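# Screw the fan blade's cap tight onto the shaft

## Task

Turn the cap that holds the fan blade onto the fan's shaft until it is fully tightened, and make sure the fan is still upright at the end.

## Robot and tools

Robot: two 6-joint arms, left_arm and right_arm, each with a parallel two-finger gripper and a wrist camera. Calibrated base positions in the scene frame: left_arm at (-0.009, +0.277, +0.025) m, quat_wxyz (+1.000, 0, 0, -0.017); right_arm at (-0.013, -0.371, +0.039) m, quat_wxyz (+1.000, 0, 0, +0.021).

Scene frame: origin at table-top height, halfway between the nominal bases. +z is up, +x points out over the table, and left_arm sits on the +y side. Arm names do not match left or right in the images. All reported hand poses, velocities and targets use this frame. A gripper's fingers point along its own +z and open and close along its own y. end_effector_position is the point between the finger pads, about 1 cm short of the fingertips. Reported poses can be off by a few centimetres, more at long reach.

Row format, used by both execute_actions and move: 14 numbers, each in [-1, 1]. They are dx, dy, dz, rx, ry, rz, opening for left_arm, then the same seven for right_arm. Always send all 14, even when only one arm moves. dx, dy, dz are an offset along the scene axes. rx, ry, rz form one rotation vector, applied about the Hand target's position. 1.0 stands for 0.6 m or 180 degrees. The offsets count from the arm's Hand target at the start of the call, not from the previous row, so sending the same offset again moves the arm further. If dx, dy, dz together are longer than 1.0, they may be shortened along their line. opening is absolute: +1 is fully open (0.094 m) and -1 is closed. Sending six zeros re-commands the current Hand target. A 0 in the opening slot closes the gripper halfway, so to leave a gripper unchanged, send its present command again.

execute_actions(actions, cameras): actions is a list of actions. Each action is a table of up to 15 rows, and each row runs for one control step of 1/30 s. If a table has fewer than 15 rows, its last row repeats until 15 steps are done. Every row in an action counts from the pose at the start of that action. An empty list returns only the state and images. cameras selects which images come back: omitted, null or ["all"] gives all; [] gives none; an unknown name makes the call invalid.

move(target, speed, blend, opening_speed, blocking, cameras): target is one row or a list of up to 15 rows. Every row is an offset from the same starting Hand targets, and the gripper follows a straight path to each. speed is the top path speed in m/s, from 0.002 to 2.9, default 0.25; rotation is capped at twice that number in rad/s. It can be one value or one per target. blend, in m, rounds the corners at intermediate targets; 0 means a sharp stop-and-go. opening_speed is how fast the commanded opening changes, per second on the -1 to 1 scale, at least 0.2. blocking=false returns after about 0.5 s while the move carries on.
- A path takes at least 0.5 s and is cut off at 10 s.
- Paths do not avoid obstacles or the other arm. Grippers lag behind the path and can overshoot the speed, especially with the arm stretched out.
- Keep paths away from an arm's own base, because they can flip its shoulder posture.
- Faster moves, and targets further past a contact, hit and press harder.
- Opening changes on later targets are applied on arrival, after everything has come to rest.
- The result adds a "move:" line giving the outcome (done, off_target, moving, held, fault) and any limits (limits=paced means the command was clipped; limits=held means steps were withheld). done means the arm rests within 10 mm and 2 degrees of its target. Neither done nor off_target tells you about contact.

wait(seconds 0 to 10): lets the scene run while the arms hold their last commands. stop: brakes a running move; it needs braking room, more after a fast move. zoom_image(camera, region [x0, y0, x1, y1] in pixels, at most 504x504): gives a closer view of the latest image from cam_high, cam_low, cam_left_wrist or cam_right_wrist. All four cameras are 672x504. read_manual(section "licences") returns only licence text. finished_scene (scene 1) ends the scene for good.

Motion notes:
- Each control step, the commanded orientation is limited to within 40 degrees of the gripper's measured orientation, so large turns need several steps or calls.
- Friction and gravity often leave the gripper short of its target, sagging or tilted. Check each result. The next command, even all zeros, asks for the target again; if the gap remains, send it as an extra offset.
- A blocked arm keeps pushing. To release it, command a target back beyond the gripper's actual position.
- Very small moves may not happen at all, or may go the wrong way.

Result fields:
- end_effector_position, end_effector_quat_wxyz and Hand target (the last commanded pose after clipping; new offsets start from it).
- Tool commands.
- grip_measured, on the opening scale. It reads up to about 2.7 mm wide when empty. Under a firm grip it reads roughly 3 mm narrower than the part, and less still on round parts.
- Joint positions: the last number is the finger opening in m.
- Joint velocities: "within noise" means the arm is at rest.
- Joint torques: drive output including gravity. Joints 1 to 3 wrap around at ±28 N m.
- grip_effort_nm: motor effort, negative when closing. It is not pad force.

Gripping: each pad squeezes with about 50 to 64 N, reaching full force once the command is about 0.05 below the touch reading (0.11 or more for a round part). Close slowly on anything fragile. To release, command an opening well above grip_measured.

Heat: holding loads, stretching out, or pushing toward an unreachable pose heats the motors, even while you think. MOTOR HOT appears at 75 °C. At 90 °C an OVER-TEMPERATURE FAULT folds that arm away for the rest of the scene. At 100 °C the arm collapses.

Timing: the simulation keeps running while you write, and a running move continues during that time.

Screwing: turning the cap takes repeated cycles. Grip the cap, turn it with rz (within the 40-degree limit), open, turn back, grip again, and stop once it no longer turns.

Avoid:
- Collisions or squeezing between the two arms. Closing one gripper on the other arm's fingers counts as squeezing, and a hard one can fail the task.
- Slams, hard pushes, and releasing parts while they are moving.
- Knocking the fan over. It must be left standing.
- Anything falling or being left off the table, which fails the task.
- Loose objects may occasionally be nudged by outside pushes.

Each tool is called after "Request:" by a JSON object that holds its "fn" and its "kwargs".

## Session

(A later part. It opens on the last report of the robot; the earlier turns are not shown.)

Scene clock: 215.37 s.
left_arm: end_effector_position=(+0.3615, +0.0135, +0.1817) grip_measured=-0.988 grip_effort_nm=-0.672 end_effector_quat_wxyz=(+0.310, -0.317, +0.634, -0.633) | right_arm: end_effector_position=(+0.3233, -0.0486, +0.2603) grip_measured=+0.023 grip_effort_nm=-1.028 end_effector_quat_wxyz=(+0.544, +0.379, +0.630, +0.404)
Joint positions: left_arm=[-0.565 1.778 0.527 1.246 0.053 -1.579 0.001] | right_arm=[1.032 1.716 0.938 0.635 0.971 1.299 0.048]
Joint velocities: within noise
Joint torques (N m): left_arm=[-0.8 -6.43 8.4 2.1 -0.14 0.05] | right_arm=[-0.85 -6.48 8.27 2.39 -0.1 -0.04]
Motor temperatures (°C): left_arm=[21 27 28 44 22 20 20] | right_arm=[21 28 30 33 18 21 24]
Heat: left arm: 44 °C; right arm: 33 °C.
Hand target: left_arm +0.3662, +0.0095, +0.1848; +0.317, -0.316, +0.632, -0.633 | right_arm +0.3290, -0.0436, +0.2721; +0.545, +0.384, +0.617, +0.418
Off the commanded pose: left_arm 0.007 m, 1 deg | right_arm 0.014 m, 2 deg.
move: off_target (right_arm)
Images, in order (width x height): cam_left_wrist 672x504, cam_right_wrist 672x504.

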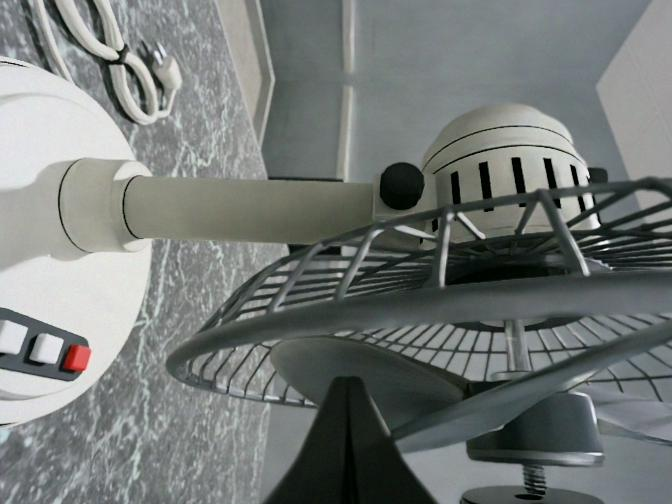

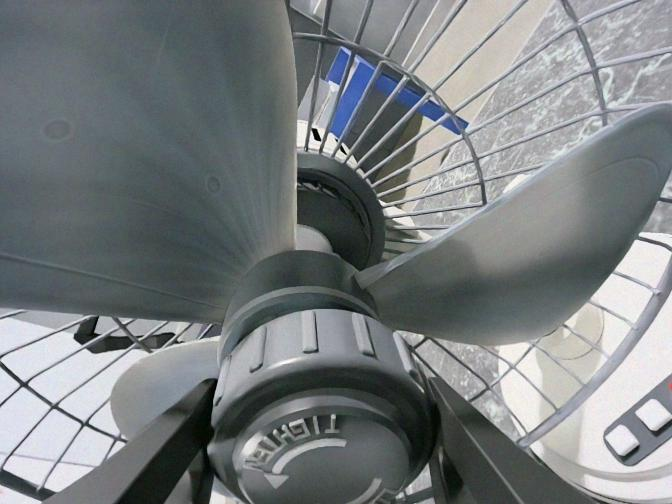

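Request:
{"fn": "move", "kwargs": {"target": [[0, 0, 0, 0, 0, 0, -1, -0.073, -0.022, 0.0298, -0.2330, -0.0470, -0.0121, -0.15], [0, 0, 0, 0, 0, 0, -1, -0.0062, -0.0005, 0.0002, -0.2330, -0.0470, -0.0121, -0.15]], "speed": [0.3, 0.08], "cameras": ["cam_left_wrist", "cam_right_wrist"]}}

Request:
{"fn": "zoom_image", "kwargs": {"camera": "cam_left_wrist", "region": [460, 420, 620, 504]}}

Request:
{"fn": "zoom_image", "kwargs": {"camera": "cam_right_wrist", "region": [205, 240, 435, 400]}}

Scene clock: 221.90 s.
left_arm: end_effector_position=(+0.3615, +0.0135, +0.1817) grip_measured=-0.988 grip_effort_nm=-0.662 end_effector_quat_wxyz=(+0.310, -0.317, +0.634, -0.633) | right_arm: end_effector_position=(+0.3204, -0.0487, +0.2612) grip_measured=+0.023 grip_effort_nm=-1.028 end_effector_quat_wxyz=(+0.692, +0.133, +0.688, +0.172)
Joint positions: left_arm=[-0.565 1.778 0.527 1.246 0.053 -1.579 0.001] | right_arm=[1.052 1.798 0.9 0.93 1.041 0.406 0.048]
Joint velocities: within noise
Joint torques (N m): left_arm=[-0.72 -6.64 8.38 2.12 -0.19 0.06] | right_arm=[-0.77 -6.64 7.77 2.37 -0.25 0]
Motor temperatures (°C): left_arm=[21 27 28 43 22 20 21] | right_arm=[21 28 30 33 18 21 24]
Heat: left arm: 43 °C; right arm: 33 °C.
Hand target: left_arm +0.3662, +0.0095, +0.1848; +0.317, -0.316, +0.632, -0.633 | right_arm +0.3252, -0.0438, +0.2721; +0.697, +0.144, +0.677, +0.187
Off the commanded pose: left_arm 0.007 m, 1 deg | right_arm 0.013 m, 3 deg.
move: off_target (right_arm)
Images, in order (width x height): cam_left_wrist 672x504, cam_right_wrist 672x504.

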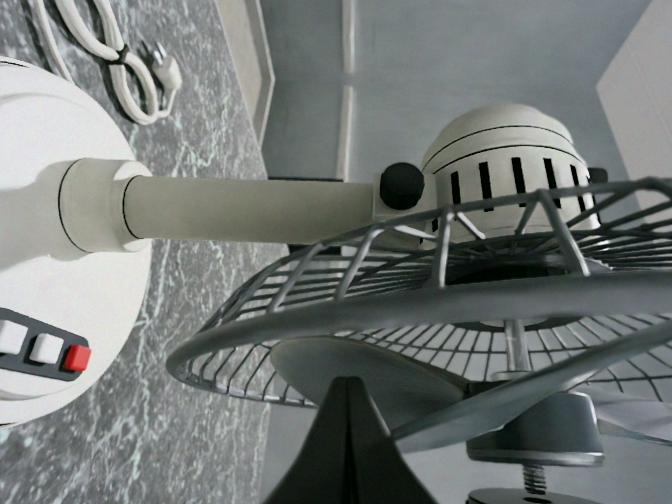

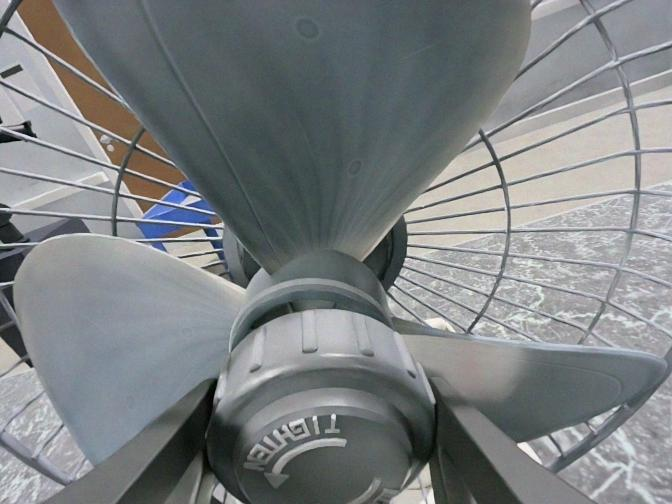

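Scaled by 3.150 from the camera's 672x504 image, which has a finer 960x720 frame.

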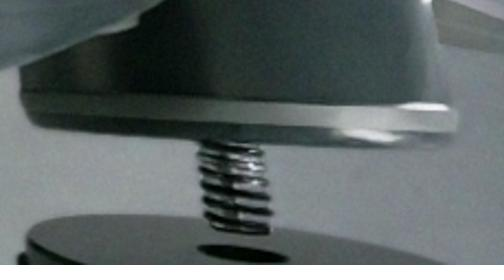

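Scaled by 2.191 from the camera's 672x504 image, which has a finer 960x720 frame.

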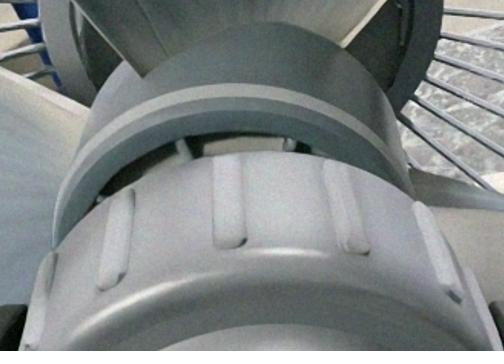

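Request:
{"fn": "zoom_image", "kwargs": {"camera": "cam_right_wrist", "region": [215, 260, 325, 360]}}

Request:
{"fn": "zoom_image", "kwargs": {"camera": "cam_right_wrist", "region": [315, 260, 425, 360]}}

Request:
{"fn": "zoom_image", "kwargs": {"camera": "cam_left_wrist", "region": [460, 440, 620, 504]}}

Scaled by 4.582 from the camera's 672x504 image, which has a finer 960x720 frame.

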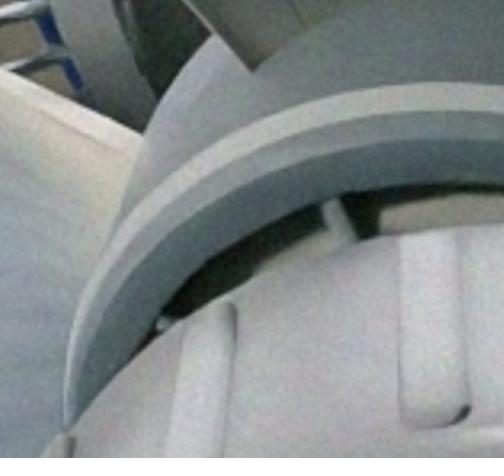

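Scaled by 4.582 from the camera's 672x504 image, which has a finer 960x720 frame.

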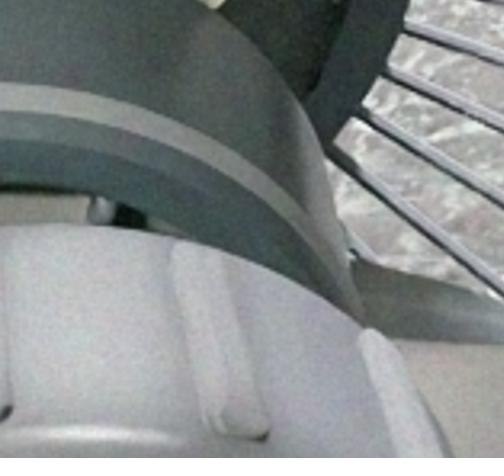

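Scaled by 3.150 from the camera's 672x504 image, which has a finer 960x720 frame.

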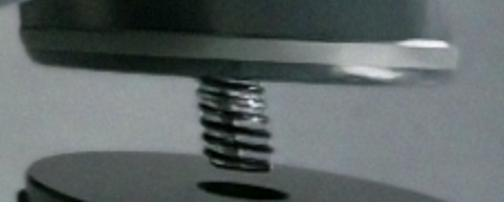

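Request:
{"fn": "move", "kwargs": {"target": [[0, 0, 0, 0, 0, 0, -1, 0.0055, 0.0038, -0.0022, 0, 0, 0, -0.15]], "speed": [0.03], "cameras": ["cam_left_wrist", "cam_right_wrist"]}}

Request:
{"fn": "zoom_image", "kwargs": {"camera": "cam_left_wrist", "region": [500, 440, 580, 504]}}

Request:
{"fn": "zoom_image", "kwargs": {"camera": "cam_right_wrist", "region": [205, 240, 435, 400]}}

Scene clock: 223.37 s.
left_arm: end_effector_position=(+0.3615, +0.0135, +0.1817) grip_measured=-0.988 grip_effort_nm=-0.672 end_effector_quat_wxyz=(+0.310, -0.317, +0.634, -0.633) | right_arm: end_effector_position=(+0.3233, -0.0461, +0.2599) grip_measured=+0.023 grip_effort_nm=-1.023 end_effector_quat_wxyz=(+0.692, +0.133, +0.689, +0.172)
Joint positions: left_arm=[-0.565 1.778 0.527 1.246 0.053 -1.579 0.001] | right_arm=[1.048 1.812 0.913 0.932 1.036 0.406 0.048]
Joint velocities: within noise
Joint torques (N m): left_arm=[-0.94 -6.54 8.55 2.12 -0.17 0.09] | right_arm=[-0.73 -6.76 7.77 2.37 -0.24 -0.03]
Motor temperatures (°C): left_arm=[21 27 29 43 22 20 21] | right_arm=[21 27 30 34 18 21 24]
Heat: left arm: 43 °C; right arm: 34 °C.
Hand target: left_arm +0.3662, +0.0095, +0.1848; +0.317, -0.316, +0.632, -0.633 | right_arm +0.3285, -0.0416, +0.2707; +0.697, +0.144, +0.677, +0.187
Off the commanded pose: left_arm 0.007 m, 1 deg | right_arm 0.013 m, 3 deg.
move: off_target (right_arm)
Images, in order (width x height): cam_left_wrist 672x504, cam_right_wrist 672x504.

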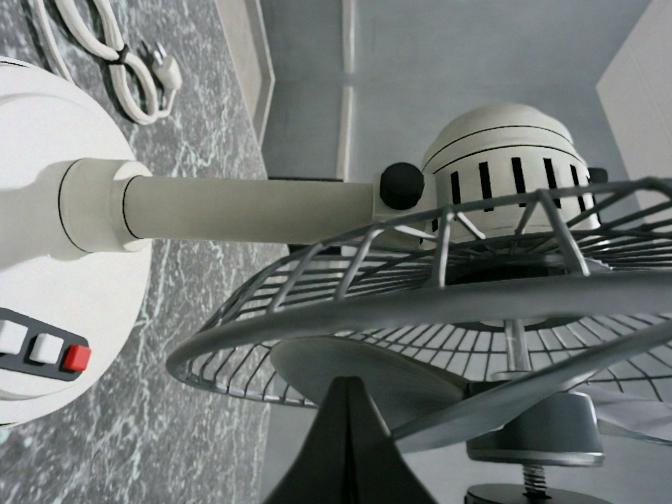

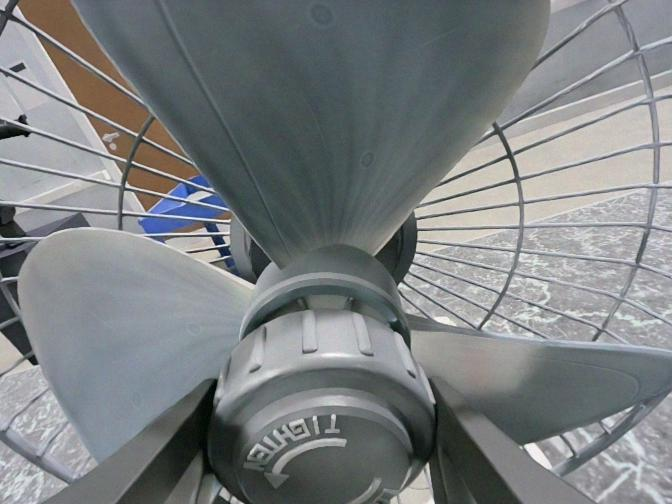

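Scaled by 6.300 from the camera's 672x504 image, which has a finer 960x720 frame.

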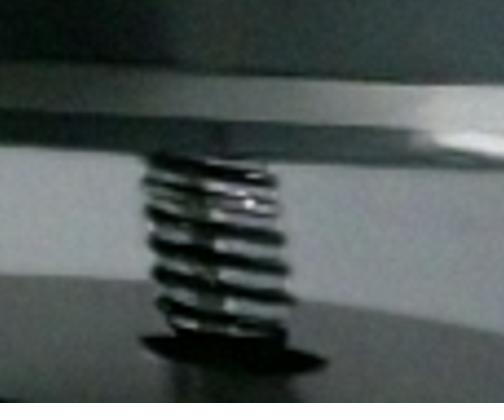

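Scaled by 2.191 from the camera's 672x504 image, which has a finer 960x720 frame.

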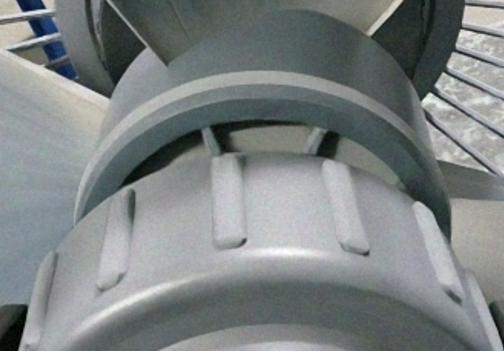

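Request:
{"fn": "move", "kwargs": {"target": [[0, 0, 0, 0, 0, 0, -1, 0.0042, 0.0010, 0.0010, -0.1247, -0.0066, -0.0053, -0.15]], "speed": [0.2], "cameras": ["cam_left_wrist", "cam_right_wrist"]}}

Request:
{"fn": "zoom_image", "kwargs": {"camera": "cam_left_wrist", "region": [500, 440, 580, 504]}}

Request:
{"fn": "zoom_image", "kwargs": {"camera": "cam_right_wrist", "region": [205, 240, 435, 400]}}

Scene clock: 225.63 s.
left_arm: end_effector_position=(+0.3615, +0.0135, +0.1817) grip_measured=-0.988 grip_effort_nm=-0.667 end_effector_quat_wxyz=(+0.310, -0.317, +0.634, -0.633) | right_arm: end_effector_position=(+0.3244, -0.0446, +0.2621) grip_measured=+0.022 grip_effort_nm=-1.023 end_effector_quat_wxyz=(+0.713, -0.002, +0.700, +0.038)
Joint positions: left_arm=[-0.565 1.778 0.527 1.246 0.053 -1.579 0.001] | right_arm=[1.047 1.814 0.92 0.934 1.031 0.015 0.048]
Joint velocities: within noise
Joint torques (N m): left_arm=[-0.76 -6.63 8.28 2.1 -0.19 0.04] | right_arm=[-1.22 -6.64 7.88 2.31 -0.2 0.04]
Motor temperatures (°C): left_arm=[21 27 29 43 22 20 21] | right_arm=[21 27 30 34 18 21 24]
Heat: left arm: 43 °C; right arm: 34 °C.
Hand target: left_arm +0.3662, +0.0095, +0.1848; +0.317, -0.316, +0.632, -0.633 | right_arm +0.3310, -0.0409, +0.2713; +0.720, +0.009, +0.692, +0.047
Off the commanded pose: left_arm 0.007 m, 1 deg | right_arm 0.012 m, 2 deg.
move: off_target (right_arm)
Images, in order (width x height): cam_left_wrist 672x504, cam_right_wrist 672x504.

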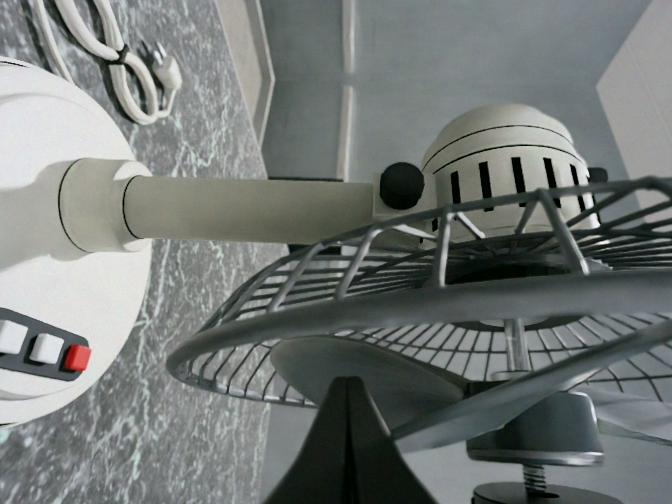

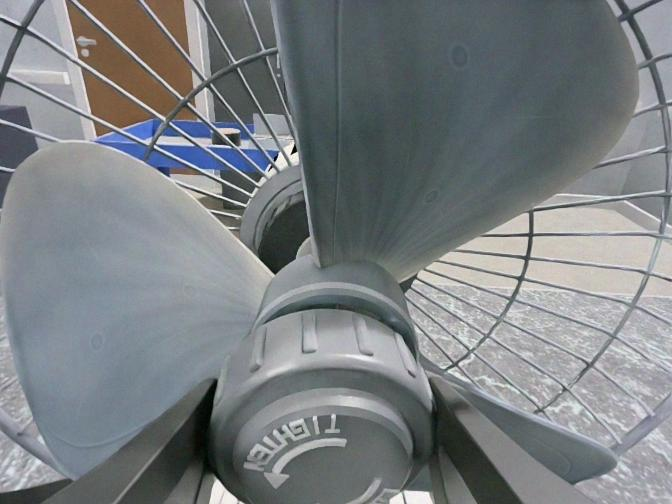

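Scaled by 6.300 from the camera's 672x504 image, which has a finer 960x720 frame.

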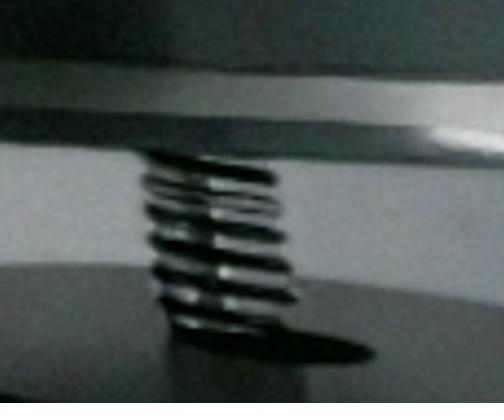

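Scaled by 2.191 from the camera's 672x504 image, which has a finer 960x720 frame.

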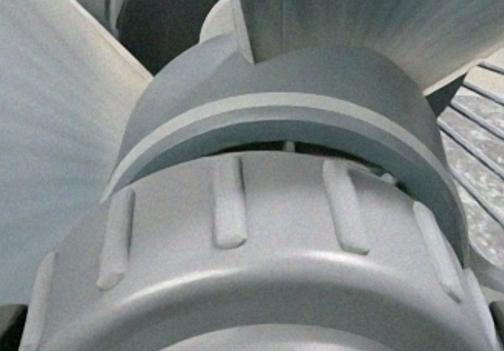

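Request:
{"fn": "move", "kwargs": {"target": [[0, 0, 0, 0, 0, 0, -1, -0.0703, -0.0242, 0.0303, 0, -0.0095, 0, -0.15], [0, 0, 0, 0, 0, 0, -1, -0.0035, -0.0027, 0.0007, 0, -0.0095, 0, -0.15]], "speed": [0.2, 0.07], "cameras": ["cam_left_wrist", "cam_right_wrist"]}}

Request:
{"fn": "zoom_image", "kwargs": {"camera": "cam_left_wrist", "region": [500, 440, 580, 504]}}

Request:
{"fn": "zoom_image", "kwargs": {"camera": "cam_right_wrist", "region": [205, 240, 435, 400]}}

Scene clock: 228.37 s.
left_arm: end_effector_position=(+0.3615, +0.0135, +0.1817) grip_measured=-0.988 grip_effort_nm=-0.672 end_effector_quat_wxyz=(+0.310, -0.317, +0.634, -0.633) | right_arm: end_effector_position=(+0.3240, -0.0468, +0.2609) grip_measured=+0.022 grip_effort_nm=-1.018 end_effector_quat_wxyz=(+0.722, -0.009, +0.691, +0.030)
Joint positions: left_arm=[-0.565 1.778 0.527 1.246 0.053 -1.579 0.001] | right_arm=[1.045 1.833 0.9 1.022 1.031 -0.047 0.048]
Joint velocities: within noise
Joint torques (N m): left_arm=[-0.79 -6.49 8.46 2.12 -0.13 0.06] | right_arm=[-0.8 -6.76 7.69 2.4 -0.24 0.16]
Motor temperatures (°C): left_arm=[21 27 29 43 22 20 21] | right_arm=[21 27 30 34 18 21 24]
Heat: left arm: 43 °C; right arm: 34 °C.
Hand target: left_arm +0.3662, +0.0095, +0.1848; +0.317, -0.316, +0.632, -0.633 | right_arm +0.3289, -0.0425, +0.2719; +0.730, +0.008, +0.682, +0.047
Off the commanded pose: left_arm 0.007 m, 1 deg | right_arm 0.013 m, 3 deg.
move: off_target (right_arm)
Images, in order (width x height): cam_left_wrist 672x504, cam_right_wrist 672x504.

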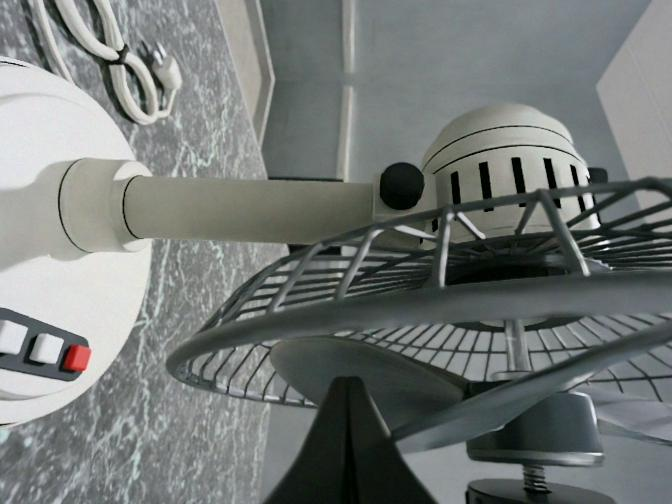

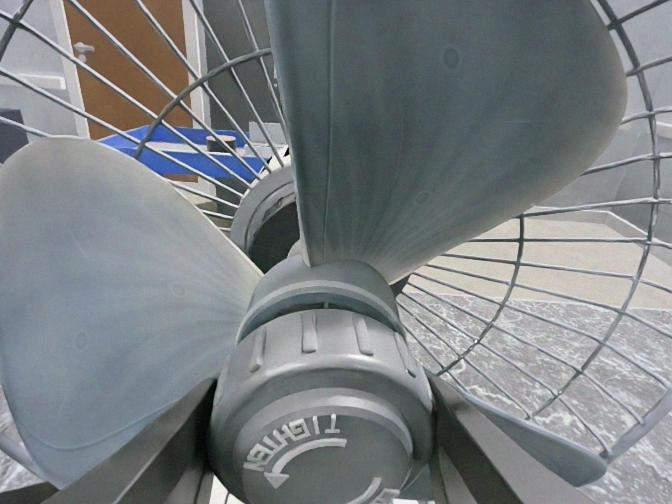

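Scaled by 6.300 from the camera's 672x504 image, which has a finer 960x720 frame.

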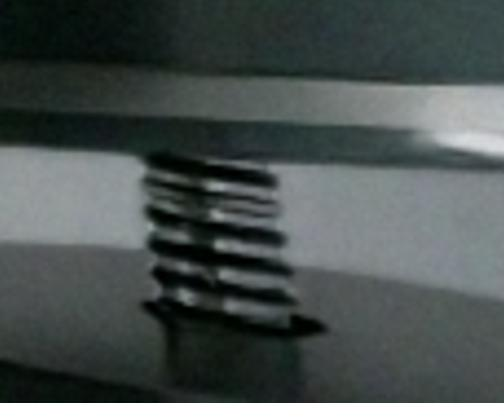

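Scaled by 2.191 from the camera's 672x504 image, which has a finer 960x720 frame.

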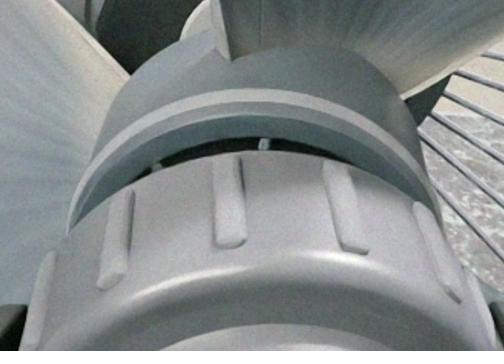

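Request:
{"fn": "move", "kwargs": {"target": [[0, 0, 0, 0, 0, 0, -1, 0.0058, 0.0008, 0.0, -0.1246, -0.0066, -0.0087, -0.15]], "speed": [0.2], "cameras": ["cam_left_wrist", "cam_right_wrist"]}}

Request:
{"fn": "zoom_image", "kwargs": {"camera": "cam_left_wrist", "region": [500, 440, 580, 504]}}

Request:
{"fn": "zoom_image", "kwargs": {"camera": "cam_right_wrist", "region": [205, 240, 435, 400]}}

Scene clock: 230.57 s.
left_arm: end_effector_position=(+0.3615, +0.0135, +0.1817) grip_measured=-0.988 grip_effort_nm=-0.662 end_effector_quat_wxyz=(+0.310, -0.317, +0.634, -0.633) | right_arm: end_effector_position=(+0.3259, -0.0465, +0.2611) grip_measured=+0.022 grip_effort_nm=-1.028 end_effector_quat_wxyz=(+0.715, -0.139, +0.677, -0.107)
Joint positions: left_arm=[-0.565 1.778 0.527 1.246 0.053 -1.579 0.001] | right_arm=[1.04 1.837 0.904 1.021 1.026 -0.426 0.048]
Joint velocities: within noise
Joint torques (N m): left_arm=[-0.84 -6.61 8.4 2.16 -0.19 0.05] | right_arm=[-1.02 -6.53 8.02 2.4 -0.27 0.01]
Motor temperatures (°C): left_arm=[21 27 29 43 22 20 21] | right_arm=[21 27 30 35 18 21 24]
Heat: left arm: 43 °C; right arm: 35 °C.
Hand target: left_arm +0.3662, +0.0095, +0.1848; +0.317, -0.316, +0.632, -0.633 | right_arm +0.3323, -0.0420, +0.2717; +0.725, -0.125, +0.670, -0.096
Off the commanded pose: left_arm 0.007 m, 1 deg | right_arm 0.013 m, 2 deg.
move: off_target (right_arm)
Images, in order (width x height): cam_left_wrist 672x504, cam_right_wrist 672x504.

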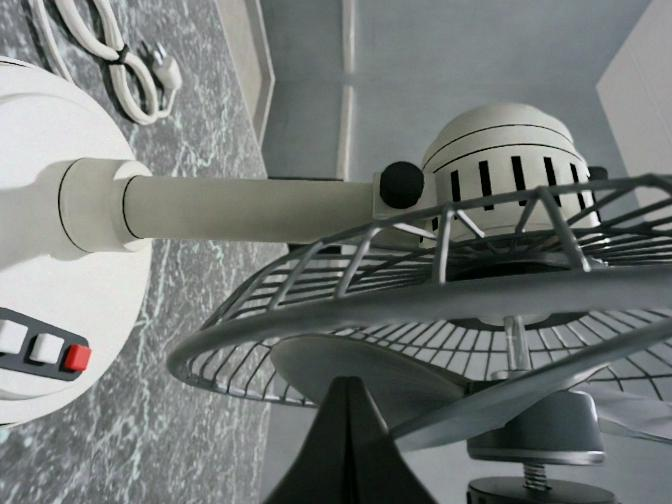

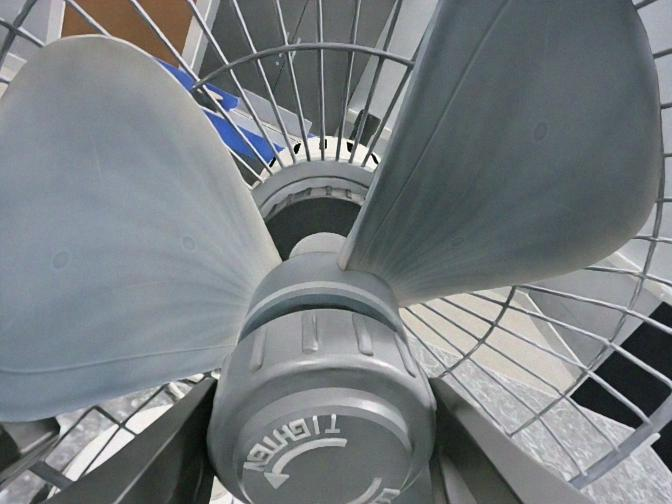

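Scaled by 6.300 from the camera's 672x504 image, which has a finer 960x720 frame.

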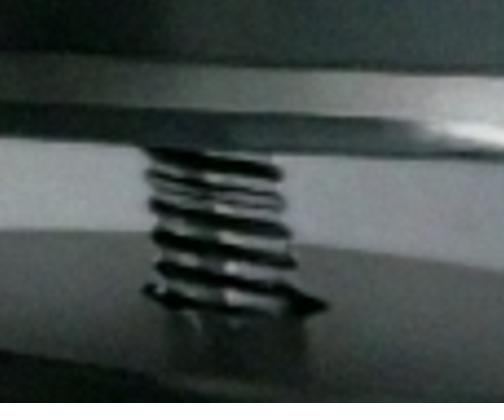

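Scaled by 2.191 from the camera's 672x504 image, which has a finer 960x720 frame.

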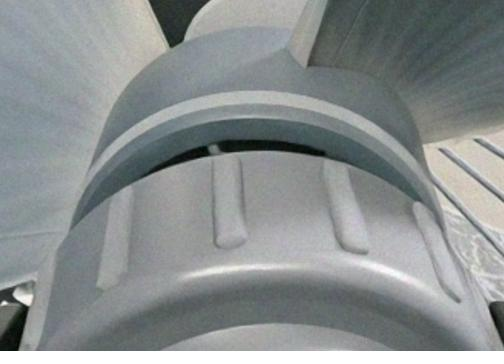

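Request:
{"fn": "move", "kwargs": {"target": [[0, 0, 0, 0, 0, 0, -1, 0.0045, 0.0006, 0.0, -0.1246, -0.0066, -0.0087, -0.15]], "speed": [0.2], "cameras": ["cam_left_wrist", "cam_right_wrist"]}}

Request:
{"fn": "zoom_image", "kwargs": {"camera": "cam_left_wrist", "region": [500, 440, 580, 504]}}

Request:
{"fn": "zoom_image", "kwargs": {"camera": "cam_right_wrist", "region": [205, 240, 435, 400]}}

Scene clock: 232.50 s.
left_arm: end_effector_position=(+0.3615, +0.0135, +0.1814) grip_measured=-0.988 grip_effort_nm=-0.667 end_effector_quat_wxyz=(+0.310, -0.318, +0.634, -0.633) | right_arm: end_effector_position=(+0.3280, -0.0464, +0.2618) grip_measured=+0.022 grip_effort_nm=-1.028 end_effector_quat_wxyz=(+0.681, -0.266, +0.637, -0.244)
Joint positions: left_arm=[-0.565 1.778 0.527 1.245 0.053 -1.579 0.001] | right_arm=[1.036 1.841 0.912 1.02 1.025 -0.817 0.048]
Joint velocities: within noise
Joint torques (N m): left_arm=[-0.9 -6.6 8.57 2.12 -0.19 0.05] | right_arm=[-1.2 -6.57 7.86 2.39 -0.34 0.1]
Motor temperatures (°C): left_arm=[21 27 29 43 22 20 21] | right_arm=[21 27 31 35 18 21 24]
Heat: left arm: 43 °C; right arm: 35 °C.
Hand target: left_arm +0.3662, +0.0095, +0.1848; +0.317, -0.316, +0.632, -0.633 | right_arm +0.3351, -0.0417, +0.2718; +0.693, -0.254, +0.633, -0.236
Off the commanded pose: left_arm 0.007 m, 1 deg | right_arm 0.013 m, 2 deg.
move: off_target (right_arm)
Images, in order (width x height): cam_left_wrist 672x504, cam_right_wrist 672x504.

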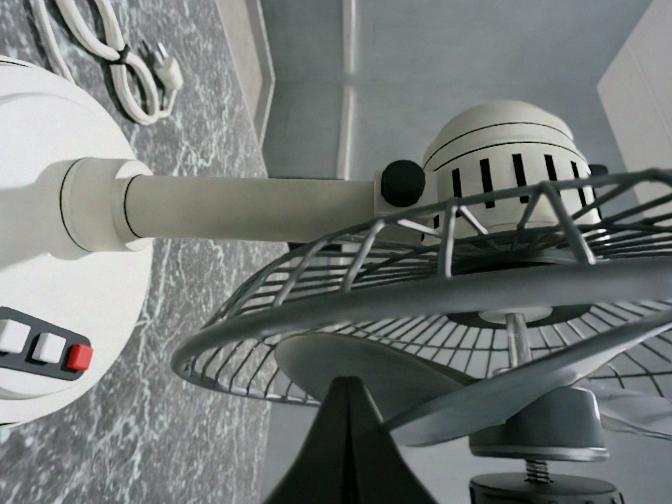

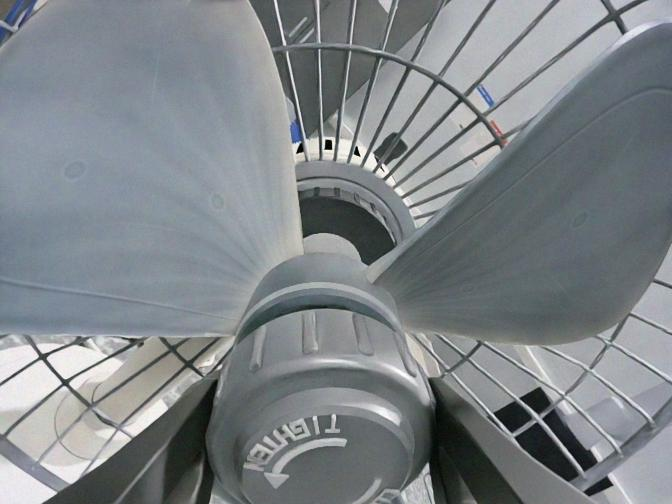

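Scaled by 6.300 from the camera's 672x504 image, which has a finer 960x720 frame.

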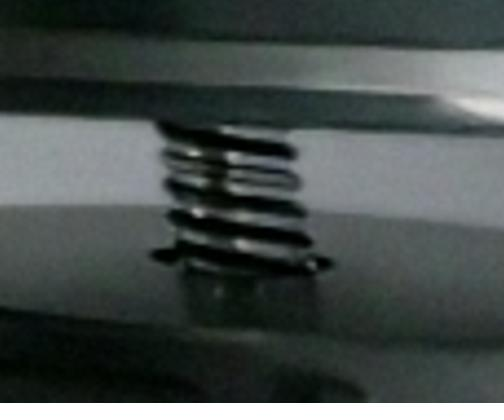

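Scaled by 2.191 from the camera's 672x504 image, which has a finer 960x720 frame.

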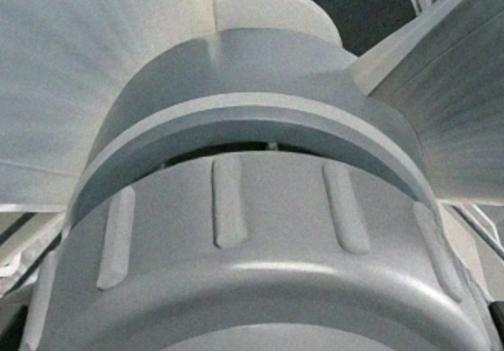

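Request:
{"fn": "move", "kwargs": {"target": [[0, 0, 0, 0, 0, 0, -1, 0.0015, 0.0002, 0.0, -0.0997, -0.0053, -0.0070, -0.15]], "speed": [0.15], "cameras": ["cam_left_wrist", "cam_right_wrist"]}}

Request:
{"fn": "zoom_image", "kwargs": {"camera": "cam_left_wrist", "region": [500, 440, 580, 504]}}

Scene clock: 234.50 s.
left_arm: end_effector_position=(+0.3615, +0.0135, +0.1813) grip_measured=-0.988 grip_effort_nm=-0.667 end_effector_quat_wxyz=(+0.310, -0.318, +0.634, -0.633) | right_arm: end_effector_position=(+0.3280, -0.0461, +0.2619) grip_measured=+0.022 grip_effort_nm=-1.023 end_effector_quat_wxyz=(+0.635, -0.362, +0.588, -0.347)
Joint positions: left_arm=[-0.565 1.778 0.527 1.244 0.053 -1.579 0.001] | right_arm=[1.036 1.841 0.912 1.02 1.023 -1.13 0.048]
Joint velocities: within noise
Joint torques (N m): left_arm=[-0.84 -6.41 8.39 2.14 -0.19 0.05] | right_arm=[-1.46 -6.49 8.12 2.4 -0.34 0.05]
Motor temperatures (°C): left_arm=[21 27 29 43 22 20 21] | right_arm=[21 27 30 35 18 21 24]
Heat: left arm: 43 °C; right arm: 35 °C.
Hand target: left_arm +0.3662, +0.0095, +0.1847; +0.317, -0.316, +0.632, -0.633 | right_arm +0.3360, -0.0417, +0.2719; +0.647, -0.350, +0.585, -0.341
Off the commanded pose: left_arm 0.007 m, 1 deg | right_arm 0.014 m, 2 deg.
move: off_target (right_arm)
Images, in order (width x height): cam_left_wrist 672x504, cam_right_wrist 672x504.

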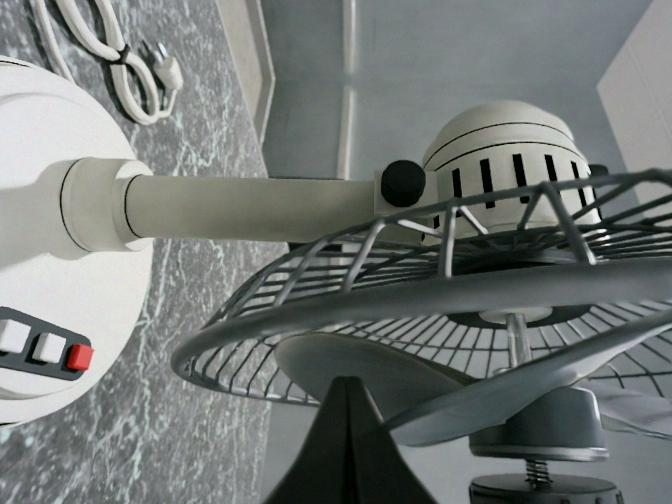

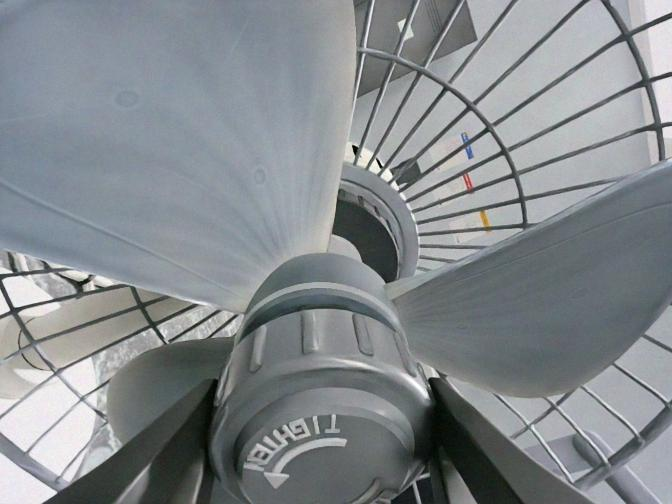

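Scaled by 6.300 from the camera's 672x504 image, which has a finer 960x720 frame.

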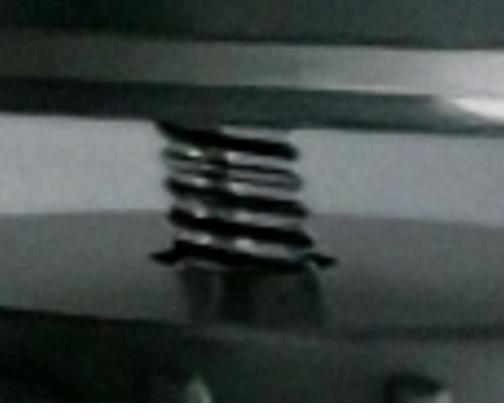

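Request:
{"fn": "move", "kwargs": {"target": [[0, 0, 0, 0, 0, 0, -1, -0.0787, -0.0228, 0.0302, 0.3493, 0.0267, 0.0190, -0.15], [0, 0, 0, 0, 0, 0, -1, -0.0118, -0.0013, 0.0005, 0.3493, 0.0267, 0.0190, -0.15]], "speed": [0.3, 0.08], "cameras": ["cam_left_wrist", "cam_right_wrist"]}}

Request:
{"fn": "zoom_image", "kwargs": {"camera": "cam_left_wrist", "region": [500, 440, 580, 504]}}

Request:
{"fn": "zoom_image", "kwargs": {"camera": "cam_right_wrist", "region": [205, 240, 435, 400]}}

Scene clock: 239.17 s.
left_arm: end_effector_position=(+0.3615, +0.0135, +0.1813) grip_measured=-0.988 grip_effort_nm=-0.657 end_effector_quat_wxyz=(+0.310, -0.318, +0.634, -0.633) | right_arm: end_effector_position=(+0.3237, -0.0472, +0.2618) grip_measured=+0.022 grip_effort_nm=-1.028 end_effector_quat_wxyz=(+0.714, -0.006, +0.699, +0.030)
Joint positions: left_arm=[-0.565 1.778 0.527 1.244 0.053 -1.579 0.001] | right_arm=[1.046 1.811 0.911 0.944 1.035 -0.004 0.048]
Joint velocities: within noise
Joint torques (N m): left_arm=[-0.83 -6.65 8.4 2.15 -0.15 0.05] | right_arm=[-0.72 -6.89 7.95 2.23 -0.21 0.2]
Motor temperatures (°C): left_arm=[21 27 30 43 22 20 21] | right_arm=[21 27 30 35 18 21 24]
Heat: left arm: 43 °C; right arm: 35 °C.
Hand target: left_arm +0.3662, +0.0095, +0.1847; +0.317, -0.316, +0.632, -0.633 | right_arm +0.3289, -0.0423, +0.2721; +0.720, +0.009, +0.692, +0.047
Off the commanded pose: left_arm 0.007 m, 1 deg | right_arm 0.013 m, 3 deg.
move: off_target (right_arm)
Images, in order (width x height): cam_left_wrist 672x504, cam_right_wrist 672x504.

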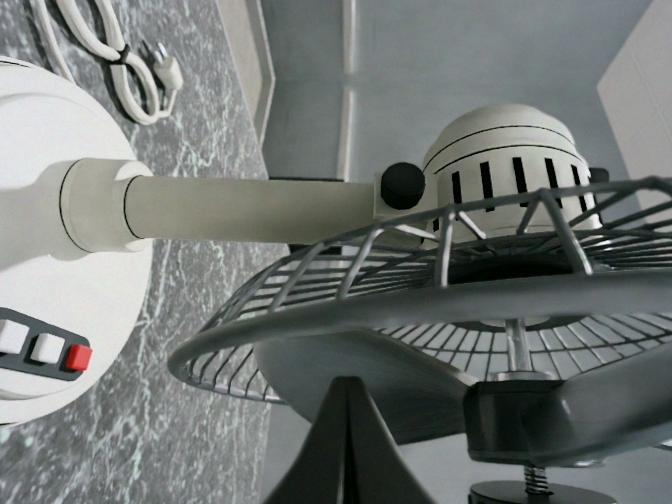

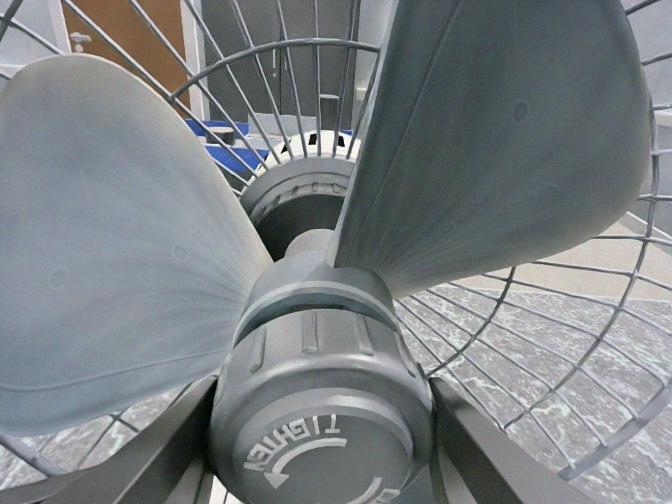

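Scaled by 6.300 from the camera's 672x504 image, which has a finer 960x720 frame.

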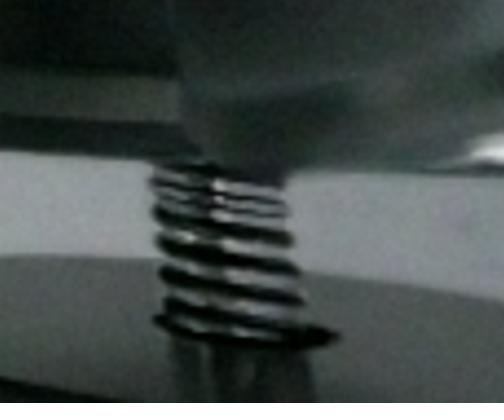

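Scaled by 2.191 from the camera's 672x504 image, which has a finer 960x720 frame.

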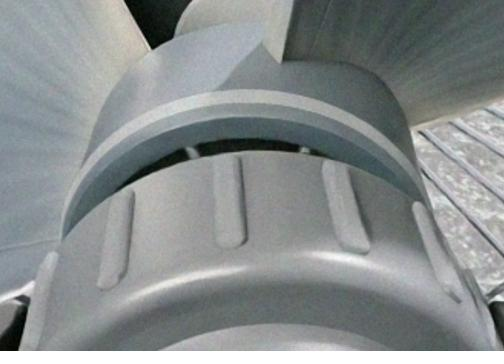

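Request:
{"fn": "move", "kwargs": {"target": [[0, 0, 0, 0, 0, 0, -1, 0.0063, 0.0010, -0.0014, 0, 0, 0, -0.15]], "speed": [0.03], "cameras": ["cam_left_wrist", "cam_right_wrist"]}}

Request:
{"fn": "zoom_image", "kwargs": {"camera": "cam_left_wrist", "region": [500, 440, 580, 504]}}

Request:
{"fn": "zoom_image", "kwargs": {"camera": "cam_right_wrist", "region": [205, 240, 435, 400]}}

Scene clock: 240.20 s.
left_arm: end_effector_position=(+0.3615, +0.0135, +0.1813) grip_measured=-0.988 grip_effort_nm=-0.672 end_effector_quat_wxyz=(+0.310, -0.318, +0.634, -0.633) | right_arm: end_effector_position=(+0.3257, -0.0463, +0.2622) grip_measured=+0.022 grip_effort_nm=-1.033 end_effector_quat_wxyz=(+0.715, -0.005, +0.699, +0.031)
Joint positions: left_arm=[-0.565 1.778 0.527 1.244 0.053 -1.579 0.001] | right_arm=[1.042 1.816 0.918 0.944 1.032 -0.003 0.048]
Joint velocities: within noise
Joint torques (N m): left_arm=[-0.7 -6.53 8.46 2.13 -0.11 0.1] | right_arm=[-1.17 -6.6 8.1 2.19 -0.26 0.2]
Motor temperatures (°C): left_arm=[21 27 30 43 22 20 21] | right_arm=[21 27 30 35 18 21 24]
Heat: left arm: 43 °C; right arm: 35 °C.
Hand target: left_arm +0.3662, +0.0095, +0.1847; +0.317, -0.316, +0.632, -0.633 | right_arm +0.3327, -0.0418, +0.2711; +0.720, +0.009, +0.692, +0.047
Off the commanded pose: left_arm 0.007 m, 1 deg | right_arm 0.012 m, 3 deg.
move: off_target (right_arm)
Images, in order (width x height): cam_left_wrist 672x504, cam_right_wrist 672x504.

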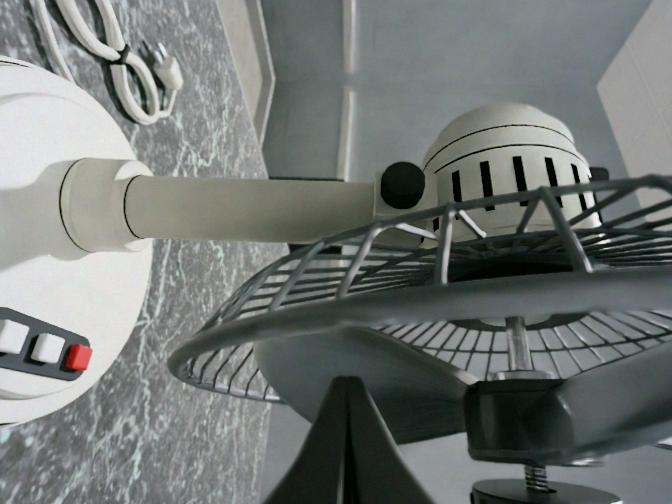

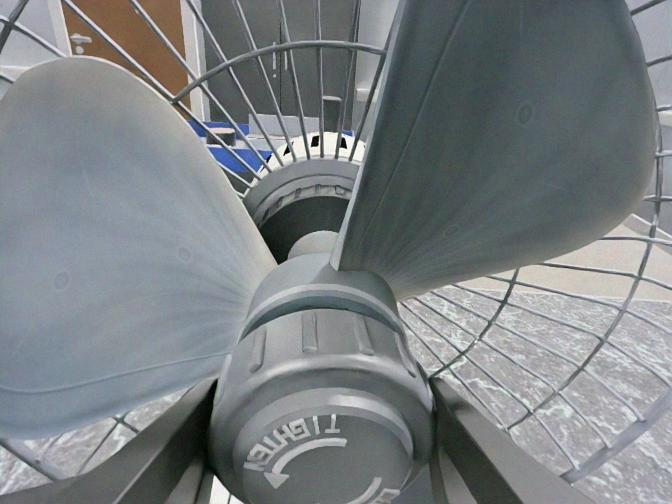

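Scaled by 6.300 from the camera's 672x504 image, which has a finer 960x720 frame.

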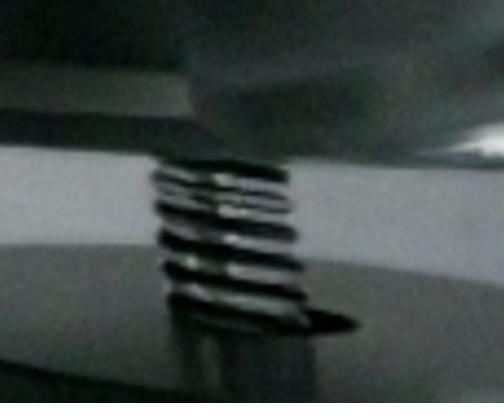

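Scaled by 2.191 from the camera's 672x504 image, which has a finer 960x720 frame.

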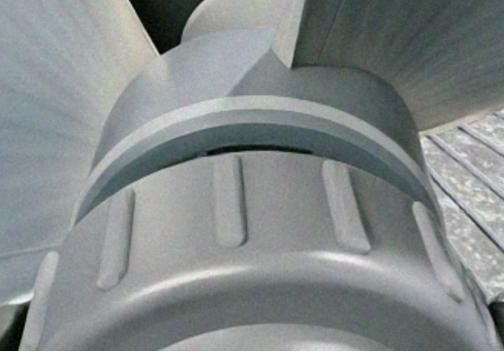

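Request:
{"fn": "move", "kwargs": {"target": [[0, 0, 0, 0, 0, 0, -1, 0.0005, 0.0, -0.0022, 0, 0, 0, -0.15]], "speed": [0.03], "cameras": ["cam_left_wrist", "cam_right_wrist"]}}

Request:
{"fn": "zoom_image", "kwargs": {"camera": "cam_left_wrist", "region": [500, 440, 580, 504]}}

Scene clock: 241.07 s.
left_arm: end_effector_position=(+0.3615, +0.0135, +0.1813) grip_measured=-0.988 grip_effort_nm=-0.672 end_effector_quat_wxyz=(+0.310, -0.318, +0.634, -0.633) | right_arm: end_effector_position=(+0.3257, -0.0463, +0.2622) grip_measured=+0.022 grip_effort_nm=-1.023 end_effector_quat_wxyz=(+0.715, -0.005, +0.699, +0.032)
Joint positions: left_arm=[-0.565 1.778 0.527 1.244 0.053 -1.579 0.001] | right_arm=[1.042 1.816 0.918 0.944 1.032 -0.003 0.048]
Joint velocities: within noise
Joint torques (N m): left_arm=[-0.76 -6.49 8.46 2.13 -0.18 0.07] | right_arm=[-1.31 -6.17 8.12 2.25 -0.26 0.24]
Motor temperatures (°C): left_arm=[21 27 30 43 22 20 21] | right_arm=[21 27 30 35 18 21 24]
Heat: left arm: 43 °C; right arm: 35 °C.
Hand target: left_arm +0.3662, +0.0095, +0.1847; +0.317, -0.316, +0.632, -0.633 | right_arm +0.3330, -0.0418, +0.2698; +0.720, +0.009, +0.692, +0.047
Off the commanded pose: left_arm 0.007 m, 1 deg | right_arm 0.012 m, 3 deg.
move: off_target (right_arm)
Images, in order (width x height): cam_left_wrist 672x504, cam_right_wrist 672x504.

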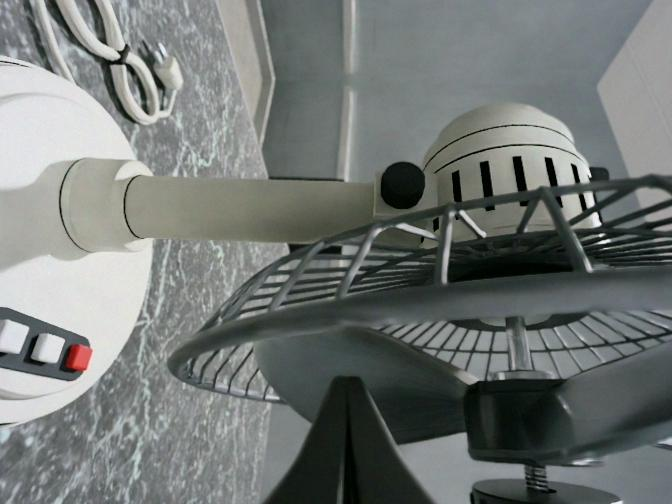

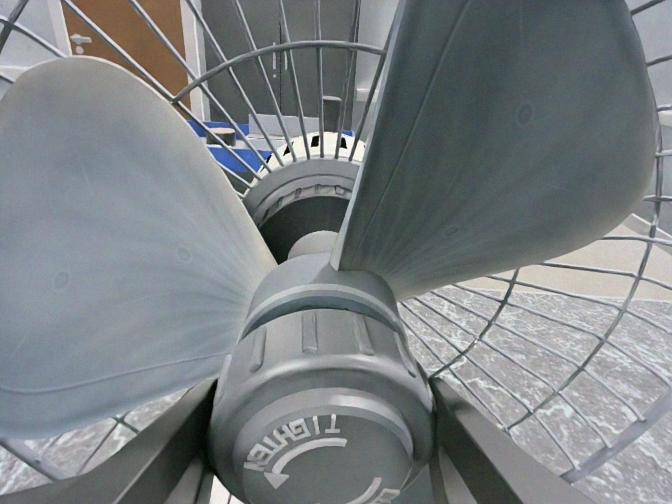

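Scaled by 6.300 from the camera's 672x504 image, which has a finer 960x720 frame.

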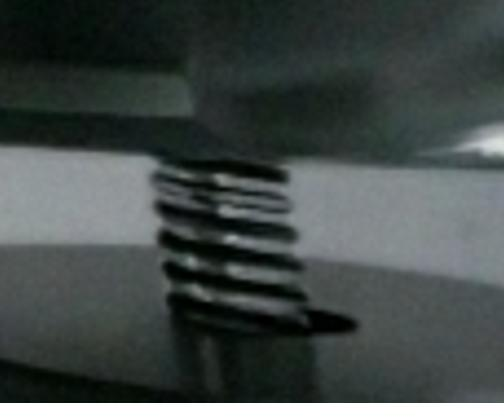

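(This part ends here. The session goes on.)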